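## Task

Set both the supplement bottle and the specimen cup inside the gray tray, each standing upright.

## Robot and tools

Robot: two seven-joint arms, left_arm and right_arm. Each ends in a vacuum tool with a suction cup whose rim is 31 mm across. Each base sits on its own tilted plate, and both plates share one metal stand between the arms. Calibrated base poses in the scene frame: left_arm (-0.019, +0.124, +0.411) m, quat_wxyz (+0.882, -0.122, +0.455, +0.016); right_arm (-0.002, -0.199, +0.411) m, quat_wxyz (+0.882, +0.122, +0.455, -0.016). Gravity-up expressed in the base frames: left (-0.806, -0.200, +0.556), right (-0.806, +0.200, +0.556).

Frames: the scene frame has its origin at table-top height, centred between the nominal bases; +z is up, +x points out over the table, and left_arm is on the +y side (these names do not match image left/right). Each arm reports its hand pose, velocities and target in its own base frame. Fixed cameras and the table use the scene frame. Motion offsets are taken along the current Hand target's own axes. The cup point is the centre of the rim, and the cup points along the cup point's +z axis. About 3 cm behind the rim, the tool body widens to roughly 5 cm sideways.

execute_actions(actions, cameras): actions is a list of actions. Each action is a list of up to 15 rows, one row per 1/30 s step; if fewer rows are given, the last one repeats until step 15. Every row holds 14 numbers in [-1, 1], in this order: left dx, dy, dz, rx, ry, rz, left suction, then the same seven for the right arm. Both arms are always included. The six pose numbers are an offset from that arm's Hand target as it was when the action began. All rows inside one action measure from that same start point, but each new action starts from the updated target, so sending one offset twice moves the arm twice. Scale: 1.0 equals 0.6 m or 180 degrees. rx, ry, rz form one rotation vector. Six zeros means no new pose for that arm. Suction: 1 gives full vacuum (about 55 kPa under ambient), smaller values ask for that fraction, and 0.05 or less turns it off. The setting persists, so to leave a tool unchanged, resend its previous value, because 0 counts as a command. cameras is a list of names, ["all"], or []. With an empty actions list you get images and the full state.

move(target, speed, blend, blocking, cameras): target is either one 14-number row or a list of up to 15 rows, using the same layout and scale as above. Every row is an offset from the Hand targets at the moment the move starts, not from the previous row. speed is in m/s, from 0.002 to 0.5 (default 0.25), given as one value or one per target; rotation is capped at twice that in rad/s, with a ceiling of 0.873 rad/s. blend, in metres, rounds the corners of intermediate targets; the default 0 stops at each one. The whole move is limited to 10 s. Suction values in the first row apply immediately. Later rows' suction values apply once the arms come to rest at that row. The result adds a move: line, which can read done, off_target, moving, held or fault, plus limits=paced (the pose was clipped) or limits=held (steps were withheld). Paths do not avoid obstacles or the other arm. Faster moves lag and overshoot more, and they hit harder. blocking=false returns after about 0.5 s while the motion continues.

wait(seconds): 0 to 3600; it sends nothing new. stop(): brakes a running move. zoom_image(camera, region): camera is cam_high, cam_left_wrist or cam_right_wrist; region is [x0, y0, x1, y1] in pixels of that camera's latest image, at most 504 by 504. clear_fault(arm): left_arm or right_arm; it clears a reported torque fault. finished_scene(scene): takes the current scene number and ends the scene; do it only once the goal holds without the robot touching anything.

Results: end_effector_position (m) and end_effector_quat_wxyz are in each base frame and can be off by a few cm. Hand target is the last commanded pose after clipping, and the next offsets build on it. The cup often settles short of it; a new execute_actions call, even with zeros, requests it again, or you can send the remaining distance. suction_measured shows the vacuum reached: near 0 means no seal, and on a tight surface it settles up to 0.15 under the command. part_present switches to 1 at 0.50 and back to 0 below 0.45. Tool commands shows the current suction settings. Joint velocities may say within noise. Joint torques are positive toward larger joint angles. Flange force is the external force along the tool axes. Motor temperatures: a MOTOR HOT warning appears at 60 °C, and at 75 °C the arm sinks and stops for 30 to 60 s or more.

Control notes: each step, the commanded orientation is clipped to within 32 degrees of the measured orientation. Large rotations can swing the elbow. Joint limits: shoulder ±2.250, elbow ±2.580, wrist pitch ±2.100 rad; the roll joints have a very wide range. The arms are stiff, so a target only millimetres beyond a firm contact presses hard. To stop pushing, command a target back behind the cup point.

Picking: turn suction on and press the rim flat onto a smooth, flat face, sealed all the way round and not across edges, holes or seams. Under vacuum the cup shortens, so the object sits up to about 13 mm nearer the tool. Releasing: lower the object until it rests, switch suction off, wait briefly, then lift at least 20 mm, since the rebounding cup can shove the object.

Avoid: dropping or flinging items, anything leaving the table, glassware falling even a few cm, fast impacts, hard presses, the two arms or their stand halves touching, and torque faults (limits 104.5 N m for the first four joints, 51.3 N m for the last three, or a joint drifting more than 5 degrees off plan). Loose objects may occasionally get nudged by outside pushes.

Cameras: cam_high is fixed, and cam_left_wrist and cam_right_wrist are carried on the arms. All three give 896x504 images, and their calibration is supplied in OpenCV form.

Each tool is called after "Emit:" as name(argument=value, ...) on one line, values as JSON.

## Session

Emit:
execute_actions(actions=[])

Emit:
zoom_image(camera="cam_high", region=[280, 100, 580, 340])

Scene clock: 0.00 s.
left_arm: end_effector_position=(+0.4657, -0.0590, +0.5464) suction_measured=0.00 part_present=0 end_effector_quat_wxyz=(+0.290, +0.402, +0.797, +0.345) | right_arm: end_effector_position=(+0.4470, -0.3035, +0.6819) suction_measured=0.01 part_present=0 end_effector_quat_wxyz=(-0.081, +0.779, -0.305, +0.542)
Joint positions: left_arm=[0.437 -0.037 -0.006 1.591 2.361 -1.013 -0.276] | right_arm=[0.408 0.026 0.425 1.267 -0.734 0.908 0.244]
Joint velocities: within noise
Joint torques (N m): no reading
Motor temperatures (°C): left_arm=[31 21 23 23 30 35 36] | right_arm=[24 19 27 25 29 31 37]
Flange force (N): no reading
Hand target: left_arm +0.4657, -0.0590, +0.5464; +0.290, +0.402, +0.797, +0.345 | right_arm +0.4470, -0.3035, +0.6819; -0.081, +0.779, -0.305, +0.542
Tool commands: left_gripper/suction=+0.0 right_gripper/suction=+0.0
camera_calibration:
cam_left_wrist: T_world_to_cam=[[-0.48952, 0.84991, -0.19501, 0.38828], [0.4269, 0.42859, 0.79628, -0.55512], [0.76034, 0.30655, -0.57263, 0.09042]] pos_world=[0.3583, -0.1198, 0.56953]
cam_right_wrist: T_world_to_cam=[[0.23078, -0.53783, 0.81085, -0.82248], [-0.39464, -0.81346, -0.42724, 0.27501], [0.88938, -0.2214, -0.39998, -0.07595]] pos_world=[0.36589, -0.23546, 0.75403]

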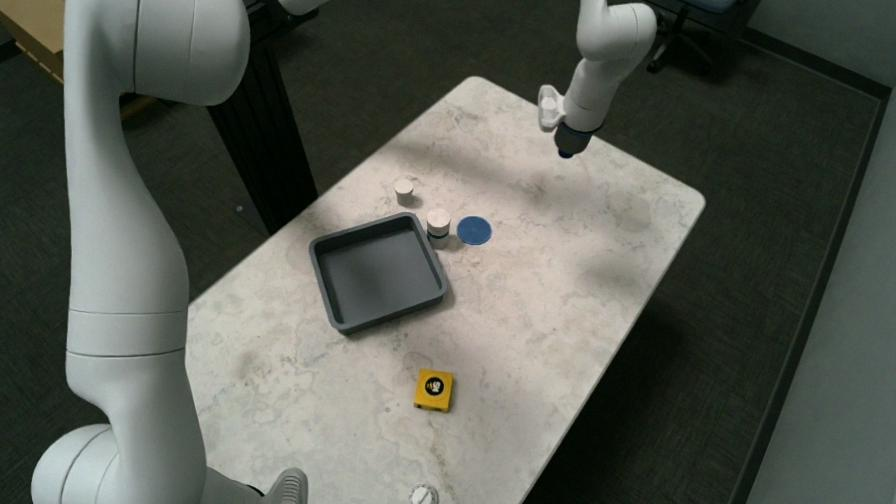

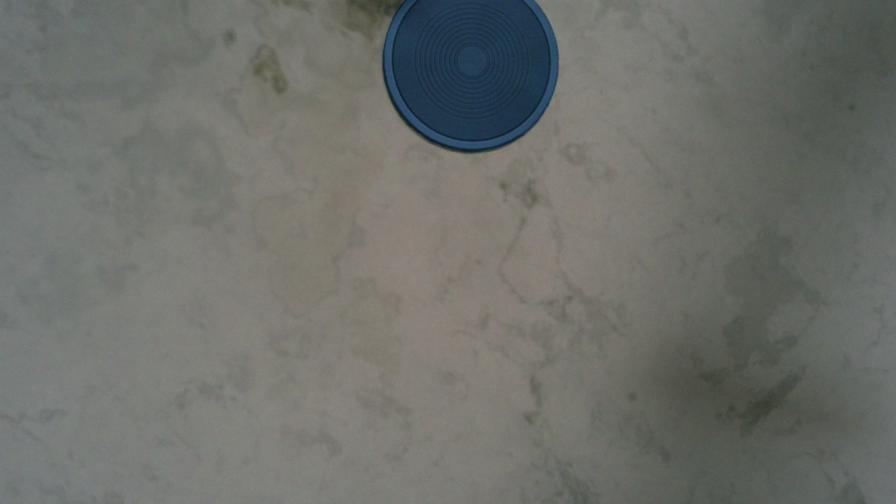

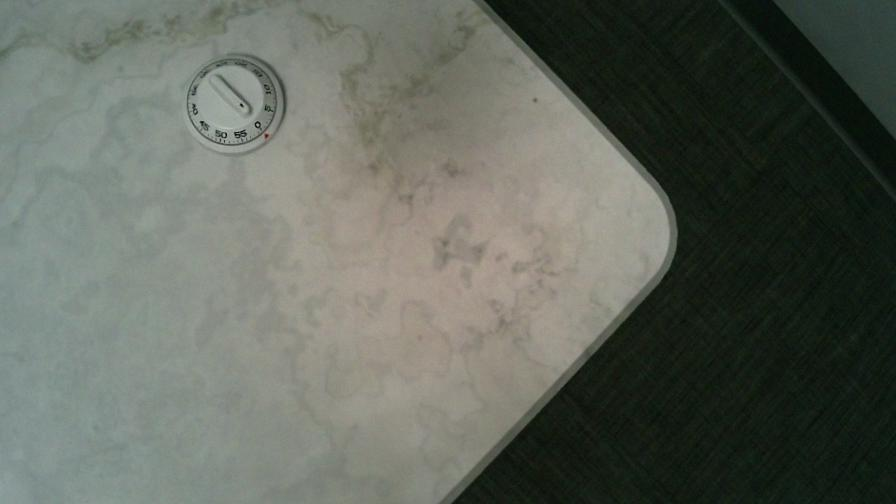

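Scaled by 1.680 from the camera's image (finer frame: 1280x720).

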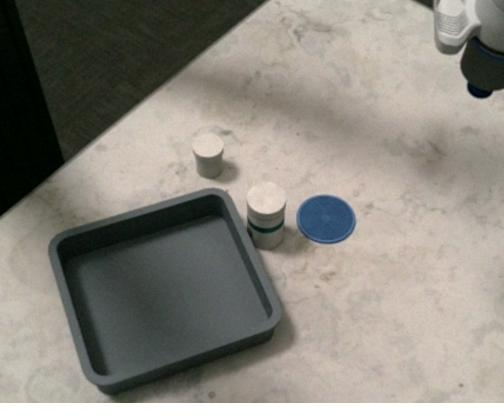

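Emit:
move(target=[0.1132,-0.3903,0.1215,-0.0024,-0.0436,0,0,0,0,0,0,0,0,0], speed=0.4, cameras=["cam_left_wrist"])

Emit:
zoom_image(camera="cam_left_wrist", region=[200, 0, 704, 504])

Scene clock: 11.47 s.
left_arm: end_effector_position=(+0.3817, -0.0814, +0.3072) suction_measured=0.00 part_present=0 end_effector_quat_wxyz=(+0.345, +0.424, +0.774, +0.320) | right_arm: end_effector_position=(+0.4470, -0.3035, +0.6819) suction_measured=0.01 part_present=0 end_effector_quat_wxyz=(-0.081, +0.779, -0.305, +0.542)
Joint positions: left_arm=[0.469 0.022 0.129 2.439 1.445 -0.678 1.041] | right_arm=[0.408 0.026 0.425 1.267 -0.734 0.908 0.244]
Joint torques (N m): left_arm=[4.23 -9.68 3.09 -0.96 0.1 -0.07 0.11] | right_arm=[4.63 -18.97 2.88 -6.41 -0.1 -0.19 0.24]
Flange force (N): left_arm=[6.0 0.1 -0.1] | right_arm=[-7.3 -0.8 -1.5]
Hand target: left_arm +0.3817, -0.0814, +0.3072; +0.345, +0.424, +0.774, +0.320 | right_arm +0.4470, -0.3035, +0.6819; -0.081, +0.779, -0.305, +0.542
Off the commanded pose: left_arm 0.000 m, 0 deg | right_arm 0.000 m, 0 deg.
move: done
cam_left_wrist: T_world_to_cam=[[-0.38217, 0.8828, -0.27314, 0.30527], [0.4193, 0.42906, 0.80006, -0.3174], [0.82349, 0.19123, -0.53413, -0.02109]] pos_world=[0.26712, -0.12928, 0.32606]

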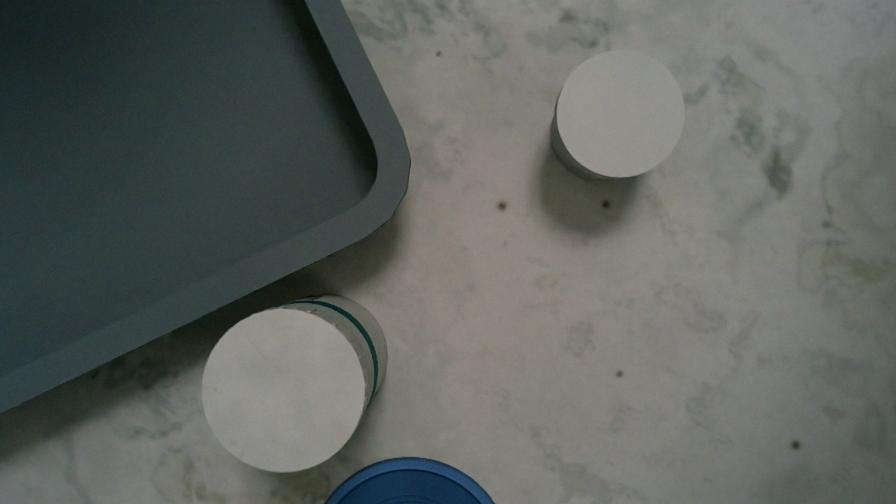

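Scaled by 1.000.

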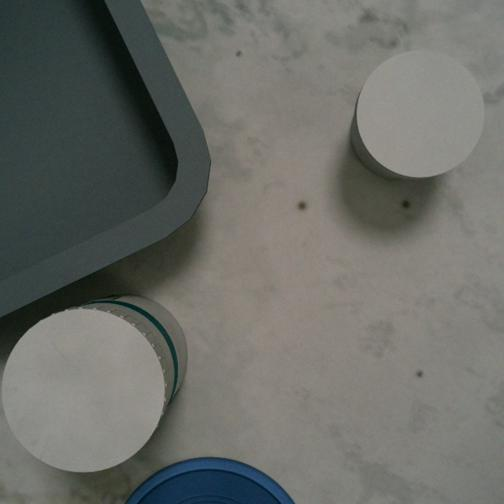

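Emit:
move(target=[[-0.1062,-0.0052,0.275,0,0,0,1,0,0,0,0,0,0,0],[-0.1062,-0.0052,0.3225,0,0,0,1,0,0,0,0,0,0,0],[-0.1062,-0.0052,0.302,0,0,0,1,0,0,0,0,0,0,0],[-0.1062,-0.0052,0.1833,0,0,0,1,0,0,0,0,0,0,0]], speed=[0.35,0.05,0.03,0.3], blend=[0.008,0,0.004,0])

Scene clock: 20.10 s.
left_arm: end_effector_position=(+0.4945, -0.1164, +0.2601) suction_measured=0.00 part_present=0 end_effector_quat_wxyz=(+0.345, +0.424, +0.774, +0.320) | right_arm: end_effector_position=(+0.4470, -0.3035, +0.6819) suction_measured=0.01 part_present=0 end_effector_quat_wxyz=(-0.081, +0.779, -0.305, +0.542)
Joint positions: left_arm=[0.424 0.365 0.082 2.205 1.21 -0.668 1.22] | right_arm=[0.408 0.026 0.425 1.267 -0.734 0.908 0.244]
Joint torques (N m): left_arm=[6.87 -11.89 3.66 0.02 0.15 -0.06 0.07] | right_arm=[4.64 -18.84 2.87 -6.48 -0.13 -0.17 0.22]
Flange force (N): left_arm=[6.4 -0.2 -1.0] | right_arm=[-7.9 -0.8 -1.8]
Hand target: left_arm +0.4945, -0.1163, +0.2602; +0.345, +0.424, +0.774, +0.320 | right_arm +0.4470, -0.3035, +0.6819; -0.081, +0.779, -0.305, +0.542
Off the commanded pose: left_arm 0.000 m, 0 deg | right_arm 0.000 m, 0 deg.
move: done

Emit:
wait(seconds=0, cameras=["cam_left_wrist","cam_high"])

Emit:
zoom_image(camera="cam_high", region=[370, 130, 510, 270])

Scene clock: 20.77 s.
left_arm: end_effector_position=(+0.4945, -0.1164, +0.2602) suction_measured=0.00 part_present=0 end_effector_quat_wxyz=(+0.345, +0.424, +0.774, +0.320) | right_arm: end_effector_position=(+0.4470, -0.3035, +0.6819) suction_measured=0.01 part_present=0 end_effector_quat_wxyz=(-0.081, +0.779, -0.305, +0.542)
Joint positions: left_arm=[0.424 0.365 0.082 2.205 1.21 -0.668 1.22] | right_arm=[0.408 0.026 0.425 1.267 -0.734 0.908 0.244]
Joint torques (N m): left_arm=[6.85 -11.91 3.62 0 0.13 -0.06 0.11] | right_arm=[4.62 -18.87 2.86 -6.42 -0.11 -0.22 0.21]
Flange force (N): left_arm=[6.2 -0.1 -1.1] | right_arm=[-7.4 -0.7 -1.8]
Hand target: left_arm +0.4945, -0.1164, +0.2602; +0.345, +0.424, +0.774, +0.320 | right_arm +0.4470, -0.3035, +0.6819; -0.081, +0.779, -0.305, +0.542
Tool commands: left_gripper/suction=+1.0 right_gripper/suction=+0.0
Off the commanded pose: left_arm 0.000 m, 0 deg | right_arm 0.000 m, 0 deg.
cam_left_wrist: T_world_to_cam=[[-0.38209, 0.88282, -0.27319, 0.36638], [0.41934, 0.42907, 0.80004, -0.31217], [0.82351, 0.19113, -0.53414, -0.13251]] pos_world=[0.38002, -0.16418, 0.27906]
Images, in order (width x height): cam_high 896x504, cam_left_wrist 896x504.

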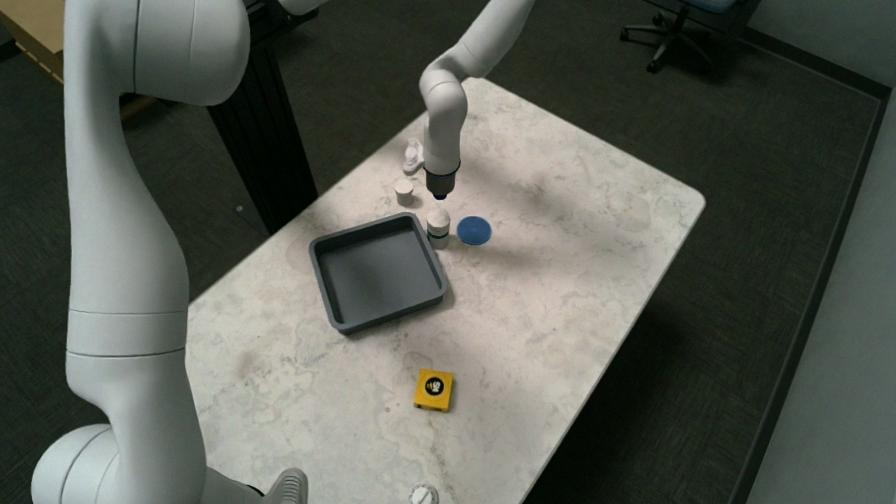

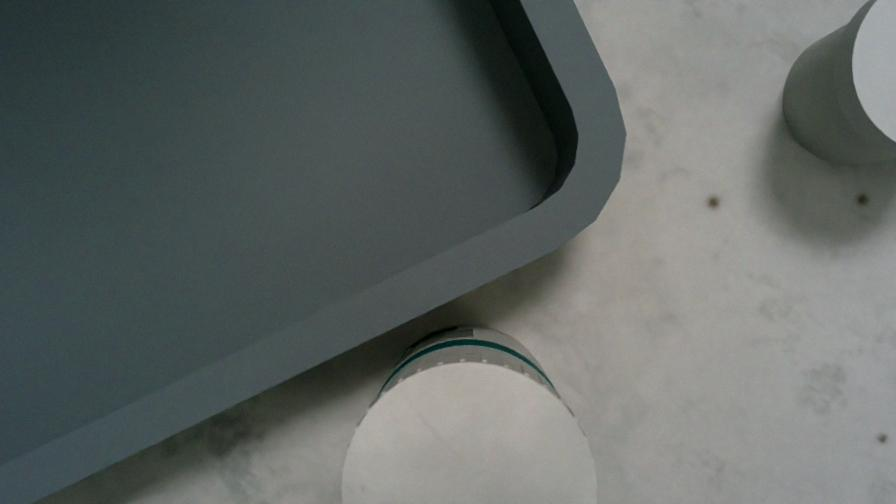

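Scaled by 3.600 from the camera's image (finer frame: 1280x720).

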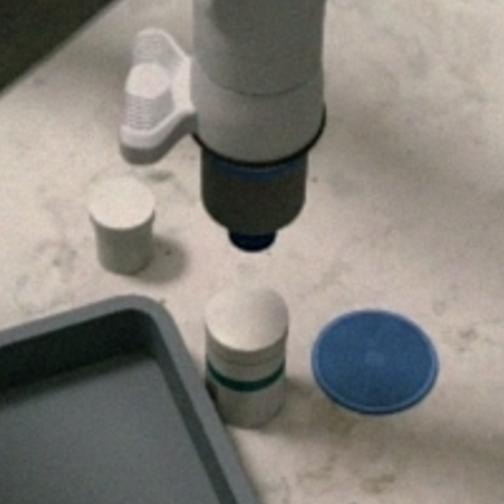

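Emit:
move(target=[[0,0,0.135,0,0,0,1,0,0,0,0,0,0,0],[0,0,0.1475,0,0,0,1,0,0,0,0,0,0,0]], speed=[0.35,0.05], blend=[0.005,0])

Scene clock: 23.10 s.
left_arm: end_effector_position=(+0.5658, -0.0984, +0.2108) suction_measured=0.31 part_present=0 end_effector_quat_wxyz=(+0.345, +0.424, +0.774, +0.320) | right_arm: end_effector_position=(+0.4470, -0.3035, +0.6819) suction_measured=0.01 part_present=0 end_effector_quat_wxyz=(-0.081, +0.779, -0.305, +0.542)
Joint positions: left_arm=[0.313 0.564 0.06 2.08 0.97 -0.641 1.373] | right_arm=[0.408 0.026 0.425 1.267 -0.734 0.908 0.244]
Joint torques (N m): left_arm=[7.54 -13.13 3.55 0.85 0.09 -0.07 0.21] | right_arm=[4.68 -18.99 2.81 -6.46 -0.11 -0.22 0.17]
Flange force (N): left_arm=[5.9 -0.4 -1.1] | right_arm=[-7.3 -0.4 -1.5]
Hand target: left_arm +0.5658, -0.0984, +0.2108; +0.345, +0.424, +0.774, +0.320 | right_arm +0.4470, -0.3035, +0.6819; -0.081, +0.779, -0.305, +0.542
Off the commanded pose: left_arm 0.000 m, 0 deg | right_arm 0.000 m, 0 deg.
move: done; blend cut to 0.0037 m at target 1

Emit:
move(target=[[0,0,-0.02,0,0,0,1,0,0,0,0,0,0,0],[0,0,-0.1475,0,0,0,1,0,0,0,0,0,0,0]], speed=[0.03,0.3], blend=[0.005,0])

Scene clock: 26.27 s.
left_arm: end_effector_position=(+0.4945, -0.1163, +0.2602) suction_measured=1.00 part_present=1 end_effector_quat_wxyz=(+0.345, +0.424, +0.774, +0.320) | right_arm: end_effector_position=(+0.4470, -0.3035, +0.6819) suction_measured=0.01 part_present=0 end_effector_quat_wxyz=(-0.081, +0.779, -0.305, +0.542)
Joint positions: left_arm=[0.429 0.365 0.074 2.205 1.21 -0.666 1.222] | right_arm=[0.408 0.026 0.425 1.267 -0.734 0.908 0.244]
Joint torques (N m): left_arm=[7 -12.07 3.73 0.06 0.11 -0.07 0.12] | right_arm=[4.65 -18.9 2.82 -6.42 -0.1 -0.21 0.2]
Flange force (N): left_arm=[6.0 0.0 -0.5] | right_arm=[-7.4 -0.6 -1.7]
Hand target: left_arm +0.4945, -0.1163, +0.2602; +0.345, +0.424, +0.774, +0.320 | right_arm +0.4470, -0.3035, +0.6819; -0.081, +0.779, -0.305, +0.542
Off the commanded pose: left_arm 0.000 m, 0 deg | right_arm 0.000 m, 0 deg.
move: done

Emit:
move(target=[[-0.2252,-0.3117,0,0,0,0,1,0,0,0,0,0,0,0],[-0.2252,-0.3117,0.135,0,0,0,1,0,0,0,0,0,0,0],[-0.2252,-0.3117,0.1525,0,0,0,1,0,0,0,0,0,0,0]], speed=[0.35,0.3,0.06], blend=[0.03,0.008,0], cameras=["cam_high"])

Emit:
zoom_image(camera="cam_high", region=[290, 180, 460, 340])

Scene clock: 29.50 s.
left_arm: end_effector_position=(+0.5411, -0.2979, +0.0974) suction_measured=0.96 part_present=1 end_effector_quat_wxyz=(+0.345, +0.424, +0.774, +0.320) | right_arm: end_effector_position=(+0.4470, -0.3035, +0.6819) suction_measured=0.01 part_present=0 end_effector_quat_wxyz=(-0.081, +0.779, -0.305, +0.542)
Joint positions: left_arm=[0.688 0.943 0.151 1.761 1.33 -0.918 1.332] | right_arm=[0.408 0.026 0.425 1.267 -0.734 0.908 0.244]
Joint torques (N m): left_arm=[13.94 -11.17 5.93 -0.05 0.12 -0.03 0.13] | right_arm=[4.6 -18.84 2.84 -6.45 -0.13 -0.18 0.2]
Flange force (N): left_arm=[5.7 3.0 -0.3] | right_arm=[-7.7 -0.7 -1.8]
Hand target: left_arm +0.5412, -0.2979, +0.0974; +0.345, +0.424, +0.774, +0.320 | right_arm +0.4470, -0.3035, +0.6819; -0.081, +0.779, -0.305, +0.542
Off the commanded pose: left_arm 0.000 m, 0 deg | right_arm 0.000 m, 0 deg.
move: done; blend cut to 0.0053 m at target 2

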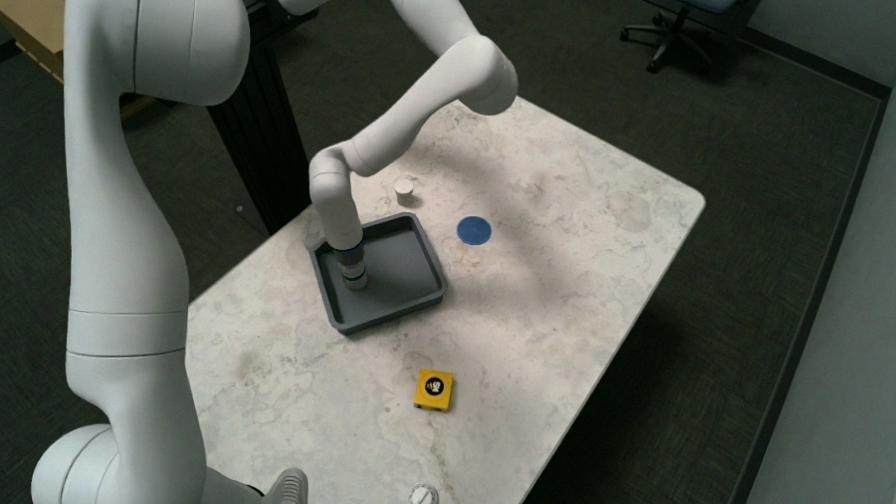

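Scaled by 2.965 from the camera's image (finer frame: 1280x720).

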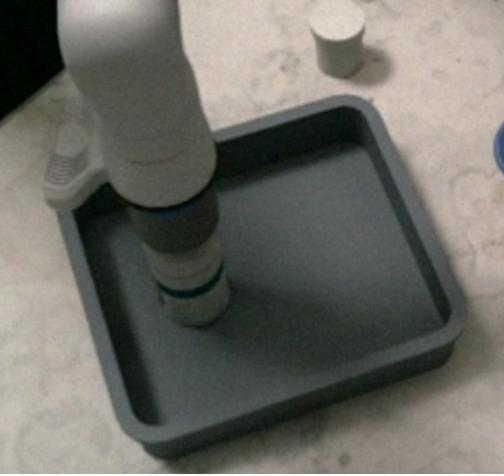

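Emit:
move(target=[0,0,0.0042,0,0,0,1,0,0,0,0,0,0,0], speed=0.05)

Scene clock: 30.47 s.
left_arm: end_effector_position=(+0.5432, -0.2974, +0.0960) suction_measured=0.99 part_present=1 end_effector_quat_wxyz=(+0.345, +0.424, +0.774, +0.320) | right_arm: end_effector_position=(+0.4470, -0.3035, +0.6819) suction_measured=0.01 part_present=0 end_effector_quat_wxyz=(-0.081, +0.779, -0.305, +0.542)
Joint positions: left_arm=[0.686 0.947 0.15 1.757 1.326 -0.916 1.332] | right_arm=[0.408 0.026 0.425 1.267 -0.734 0.908 0.244]
Joint torques (N m): left_arm=[12.68 -10.13 5.16 -0.79 -0.11 0.06 0.11] | right_arm=[4.65 -18.91 2.84 -6.39 -0.1 -0.2 0.2]
Flange force (N): left_arm=[7.0 3.3 -5.4] | right_arm=[-7.3 -0.6 -1.6]
Hand target: left_arm +0.5432, -0.2974, +0.0960; +0.345, +0.424, +0.774, +0.320 | right_arm +0.4470, -0.3035, +0.6819; -0.081, +0.779, -0.305, +0.542
Off the commanded pose: left_arm 0.000 m, 0 deg | right_arm 0.000 m, 0 deg.
move: done

Emit:
execute_actions(actions=[[[0,0,0,0,0,0,0,0,0,0,0,0,0,0]]])

Emit:
move(target=[[0,0,-0.05,0,0,0,0,0,0,0,0,0,0,0],[0,0,-0.13,0,0,0,0,0,0,0,0,0,0,0],[0.3562,0.2103,-0.19,0,0,0,0,0,0,0,0,0,0,0]], speed=[0.08,0.3,0.4], blend=[0.006,0.03,0], cameras=["cam_left_wrist","cam_high"])

Scene clock: 36.47 s.
left_arm: end_effector_position=(+0.5432, -0.2973, +0.0960) suction_measured=0.00 part_present=0 end_effector_quat_wxyz=(+0.345, +0.424, +0.774, +0.320) | right_arm: end_effector_position=(+0.4470, -0.3035, +0.6819) suction_measured=0.01 part_present=0 end_effector_quat_wxyz=(-0.081, +0.779, -0.305, +0.542)
Joint positions: left_arm=[0.686 0.947 0.149 1.757 1.326 -0.916 1.332] | right_arm=[0.408 0.026 0.425 1.267 -0.734 0.908 0.244]
Joint torques (N m): left_arm=[10.29 -8.11 3.53 -1.54 -0.28 0.26 0.11] | right_arm=[4.53 -18.88 2.78 -6.45 -0.11 -0.19 0.21]
Hand target: left_arm +0.5432, -0.2973, +0.0960; +0.345, +0.424, +0.774, +0.320 | right_arm +0.4470, -0.3035, +0.6819; -0.081, +0.779, -0.305, +0.542
Off the commanded pose: left_arm 0.000 m, 0 deg | right_arm 0.000 m, 0 deg.

Scene clock: 38.40 s.
left_arm: end_effector_position=(+0.4203, -0.0780, +0.2027) suction_measured=0.00 part_present=0 end_effector_quat_wxyz=(+0.345, +0.424, +0.774, +0.320) | right_arm: end_effector_position=(+0.4470, -0.3035, +0.6819) suction_measured=0.01 part_present=0 end_effector_quat_wxyz=(-0.081, +0.779, -0.305, +0.542)
Joint positions: left_arm=[0.431 0.441 0.078 2.517 0.863 -0.875 1.698] | right_arm=[0.408 0.026 0.425 1.267 -0.734 0.908 0.244]
Joint torques (N m): left_arm=[6.17 -10.11 2.71 1.99 0.12 -0.07 0.16] | right_arm=[4.61 -18.94 2.83 -6.45 -0.14 -0.19 0.19]
Flange force (N): left_arm=[6.0 2.1 -1.2] | right_arm=[-7.5 -0.6 -1.6]
Hand target: left_arm +0.4203, -0.0780, +0.2027; +0.345, +0.424, +0.774, +0.320 | right_arm +0.4470, -0.3035, +0.6819; -0.081, +0.779, -0.305, +0.542
Off the commanded pose: left_arm 0.000 m, 0 deg | right_arm 0.000 m, 0 deg.
move: done; blend cut to 0.024 m at target 2
cam_left_wrist: T_world_to_cam=[[-0.38217, 0.8828, -0.27314, 0.28851], [0.4193, 0.42906, 0.80006, -0.25152], [0.82349, 0.19123, -0.53413, -0.10929]] pos_world=[0.30572, -0.12588, 0.22166]
Images, in order (width x height): cam_high 896x504, cam_left_wrist 896x504.

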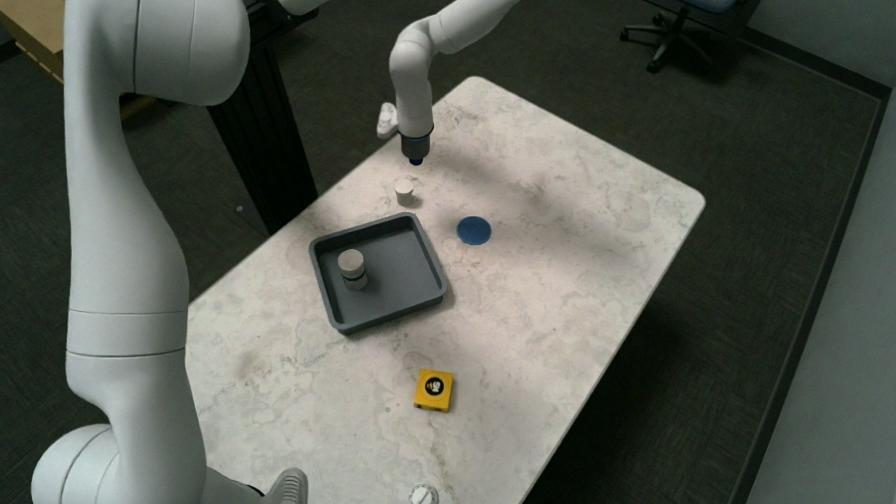

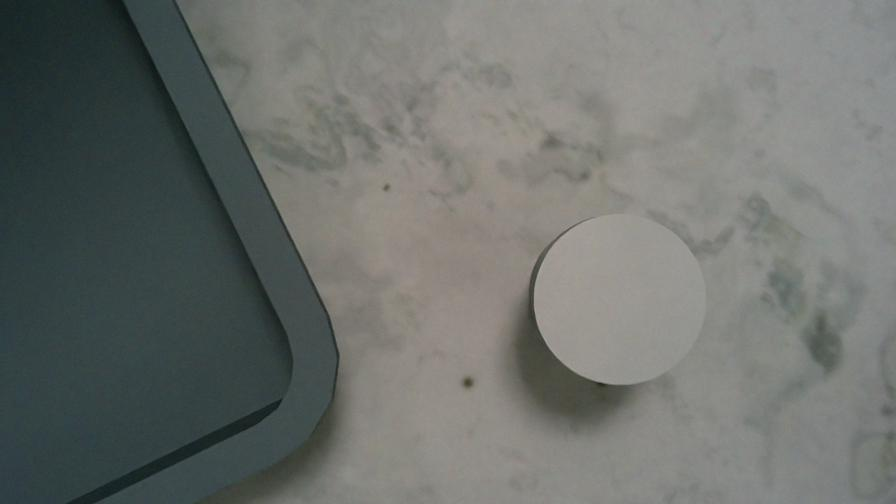

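Emit:
move(target=[[0.0697,-0.0622,0.2088,0,0,0,1,0,0,0,0,0,0,0],[0.0697,-0.0622,0.243,0,0,0,1,0,0,0,0,0,0,0],[0.0697,-0.0622,0.2222,0,0,0,1,0,0,0,0,0,0,0],[0.0697,-0.0622,0.1172,0,0,0,1,0,0,0,0,0,0,0]], speed=[0.3,0.05,0.025,0.3], blend=[0.006,0,0.004,0])

Scene clock: 43.93 s.
left_arm: end_effector_position=(+0.4438, -0.0434, +0.1231) suction_measured=1.00 part_present=1 end_effector_quat_wxyz=(+0.345, +0.424, +0.774, +0.320) | right_arm: end_effector_position=(+0.4470, -0.3035, +0.6819) suction_measured=0.01 part_present=0 end_effector_quat_wxyz=(-0.081, +0.779, -0.305, +0.542)
Joint positions: left_arm=[0.288 0.77 0.042 2.538 0.533 -1.137 1.964] | right_arm=[0.408 0.026 0.425 1.267 -0.734 0.908 0.244]
Joint torques (N m): left_arm=[6.29 -9.52 2.27 4.04 0.05 -0.1 0.13] | right_arm=[4.63 -18.96 2.76 -6.38 -0.14 -0.2 0.19]
Flange force (N): left_arm=[4.3 3.3 -2.6] | right_arm=[-7.0 -0.6 -1.6]
Hand target: left_arm +0.4438, -0.0434, +0.1231; +0.345, +0.424, +0.774, +0.320 | right_arm +0.4470, -0.3035, +0.6819; -0.081, +0.779, -0.305, +0.542
Off the commanded pose: left_arm 0.000 m, 0 deg | right_arm 0.000 m, 0 deg.
move: done

Emit:
move(target=[[-0.3478,0.0173,0,0,0,0,1,0,0,0,0,0,0,0],[-0.3478,0.0173,0.11,0,0,0,1,0,0,0,0,0,0,0],[-0.3478,0.0173,0.1325,0,0,0,1,0,0,0,0,0,0,0]], speed=[0.35,0.3,0.06], blend=[0.03,0.006,0])

Emit:
move(target=[0,0,0.0033,0,0,0,1,0,0,0,0,0,0,0], speed=0.05)

Scene clock: 47.67 s.
left_arm: end_effector_position=(+0.5964, -0.2057, +0.1419) suction_measured=1.00 part_present=1 end_effector_quat_wxyz=(+0.345, +0.424, +0.774, +0.320) | right_arm: end_effector_position=(+0.4470, -0.3035, +0.6819) suction_measured=0.01 part_present=0 end_effector_quat_wxyz=(-0.081, +0.779, -0.305, +0.542)
Joint positions: left_arm=[0.521 0.818 0.053 1.834 1.178 -0.734 1.32] | right_arm=[0.408 0.026 0.425 1.267 -0.734 0.908 0.244]
Joint torques (N m): left_arm=[11.21 -11.85 4.75 0.35 0.14 -0.02 0.14] | right_arm=[4.57 -18.88 2.83 -6.42 -0.1 -0.2 0.26]
Flange force (N): left_arm=[6.0 1.6 -2.0] | right_arm=[-7.3 -0.7 -1.8]
Hand target: left_arm +0.5964, -0.2057, +0.1419; +0.345, +0.424, +0.774, +0.320 | right_arm +0.4470, -0.3035, +0.6819; -0.081, +0.779, -0.305, +0.542
Off the commanded pose: left_arm 0.000 m, 0 deg | right_arm 0.000 m, 0 deg.
move: done

Scene clock: 48.17 s.
left_arm: end_effector_position=(+0.5980, -0.2053, +0.1408) suction_measured=0.99 part_present=1 end_effector_quat_wxyz=(+0.345, +0.424, +0.774, +0.320) | right_arm: end_effector_position=(+0.4470, -0.3035, +0.6819) suction_measured=0.01 part_present=0 end_effector_quat_wxyz=(-0.081, +0.779, -0.305, +0.542)
Joint positions: left_arm=[0.519 0.822 0.053 1.83 1.176 -0.733 1.321] | right_arm=[0.408 0.026 0.425 1.267 -0.734 0.908 0.244]
Joint torques (N m): left_arm=[9.71 -10.08 3.81 -1.14 -0.25 0.17 0.13] | right_arm=[4.66 -18.88 2.89 -6.48 -0.16 -0.19 0.24]
Flange force (N): left_arm=[8.0 1.8 -10.7] | right_arm=[-7.9 -1.0 -1.7]
Hand target: left_arm +0.5980, -0.2053, +0.1407; +0.345, +0.424, +0.774, +0.320 | right_arm +0.4470, -0.3035, +0.6819; -0.081, +0.779, -0.305, +0.542
Off the commanded pose: left_arm 0.000 m, 0 deg | right_arm 0.000 m, 0 deg.
move: done

Contact. Release and retreat.

Emit:
execute_actions(actions=[[[0,0,0,0,0,0,0,0,0,0,0,0,0,0]]])

Emit:
move(target=[[0,0,-0.05,0,0,0,0,0,0,0,0,0,0,0],[0,0,-0.2,0,0,0,0,0,0,0,0,0,0,0]], speed=[0.08,0.35], blend=[0.006,0], cameras=["cam_high"])

Scene clock: 49.77 s.
left_arm: end_effector_position=(+0.5980, -0.2053, +0.1408) suction_measured=0.00 part_present=0 end_effector_quat_wxyz=(+0.345, +0.424, +0.774, +0.320) | right_arm: end_effector_position=(+0.4470, -0.3035, +0.6819) suction_measured=0.01 part_present=0 end_effector_quat_wxyz=(-0.081, +0.779, -0.305, +0.542)
Joint positions: left_arm=[0.519 0.822 0.053 1.83 1.176 -0.733 1.321] | right_arm=[0.408 0.026 0.425 1.267 -0.734 0.908 0.244]
Joint torques (N m): left_arm=[7.7 -7.74 2.56 -2.2 -0.47 0.36 0.11] | right_arm=[4.58 -18.86 2.81 -6.46 -0.14 -0.24 0.24]
Hand target: left_arm +0.5980, -0.2053, +0.1408; +0.345, +0.424, +0.774, +0.320 | right_arm +0.4470, -0.3035, +0.6819; -0.081, +0.779, -0.305, +0.542
Off the commanded pose: left_arm 0.000 m, 0 deg | right_arm 0.000 m, 0 deg.

Scene clock: 50.93 s.
left_arm: end_effector_position=(+0.5014, -0.2296, +0.2077) suction_measured=0.00 part_present=0 end_effector_quat_wxyz=(+0.345, +0.424, +0.774, +0.320) | right_arm: end_effector_position=(+0.4470, -0.3035, +0.6819) suction_measured=0.01 part_present=0 end_effector_quat_wxyz=(-0.081, +0.779, -0.305, +0.542)
Joint positions: left_arm=[0.66 0.603 0.106 2.009 1.396 -0.832 1.233] | right_arm=[0.408 0.026 0.425 1.267 -0.734 0.908 0.244]
Joint torques (N m): left_arm=[10.65 -11.27 5.01 -0.59 0.1 -0.05 0.07] | right_arm=[4.63 -18.9 2.88 -6.36 -0.16 -0.2 0.18]
Flange force (N): left_arm=[6.1 1.7 -0.7] | right_arm=[-7.2 -0.8 -1.7]
Hand target: left_arm +0.5014, -0.2296, +0.2077; +0.345, +0.424, +0.774, +0.320 | right_arm +0.4470, -0.3035, +0.6819; -0.081, +0.779, -0.305, +0.542
Off the commanded pose: left_arm 0.000 m, 0 deg | right_arm 0.000 m, 0 deg.
move: done

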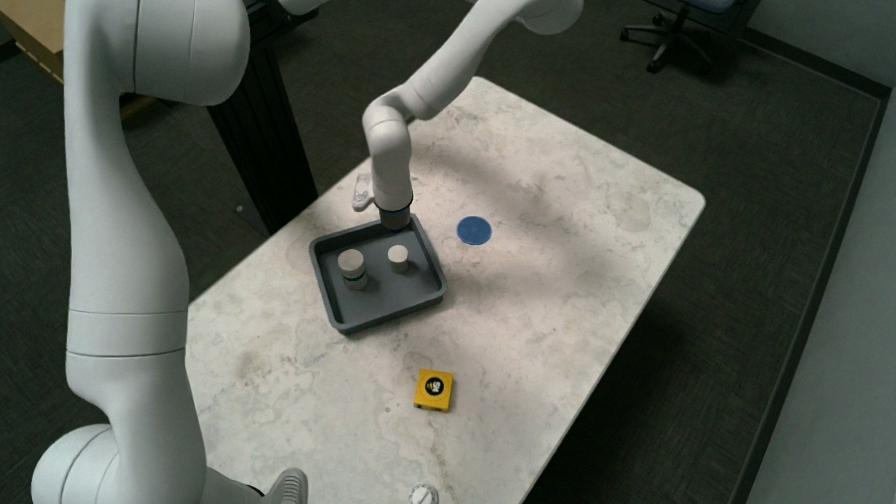

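Emit:
finished_scene(scene=3)

The scene is finished: the task was done.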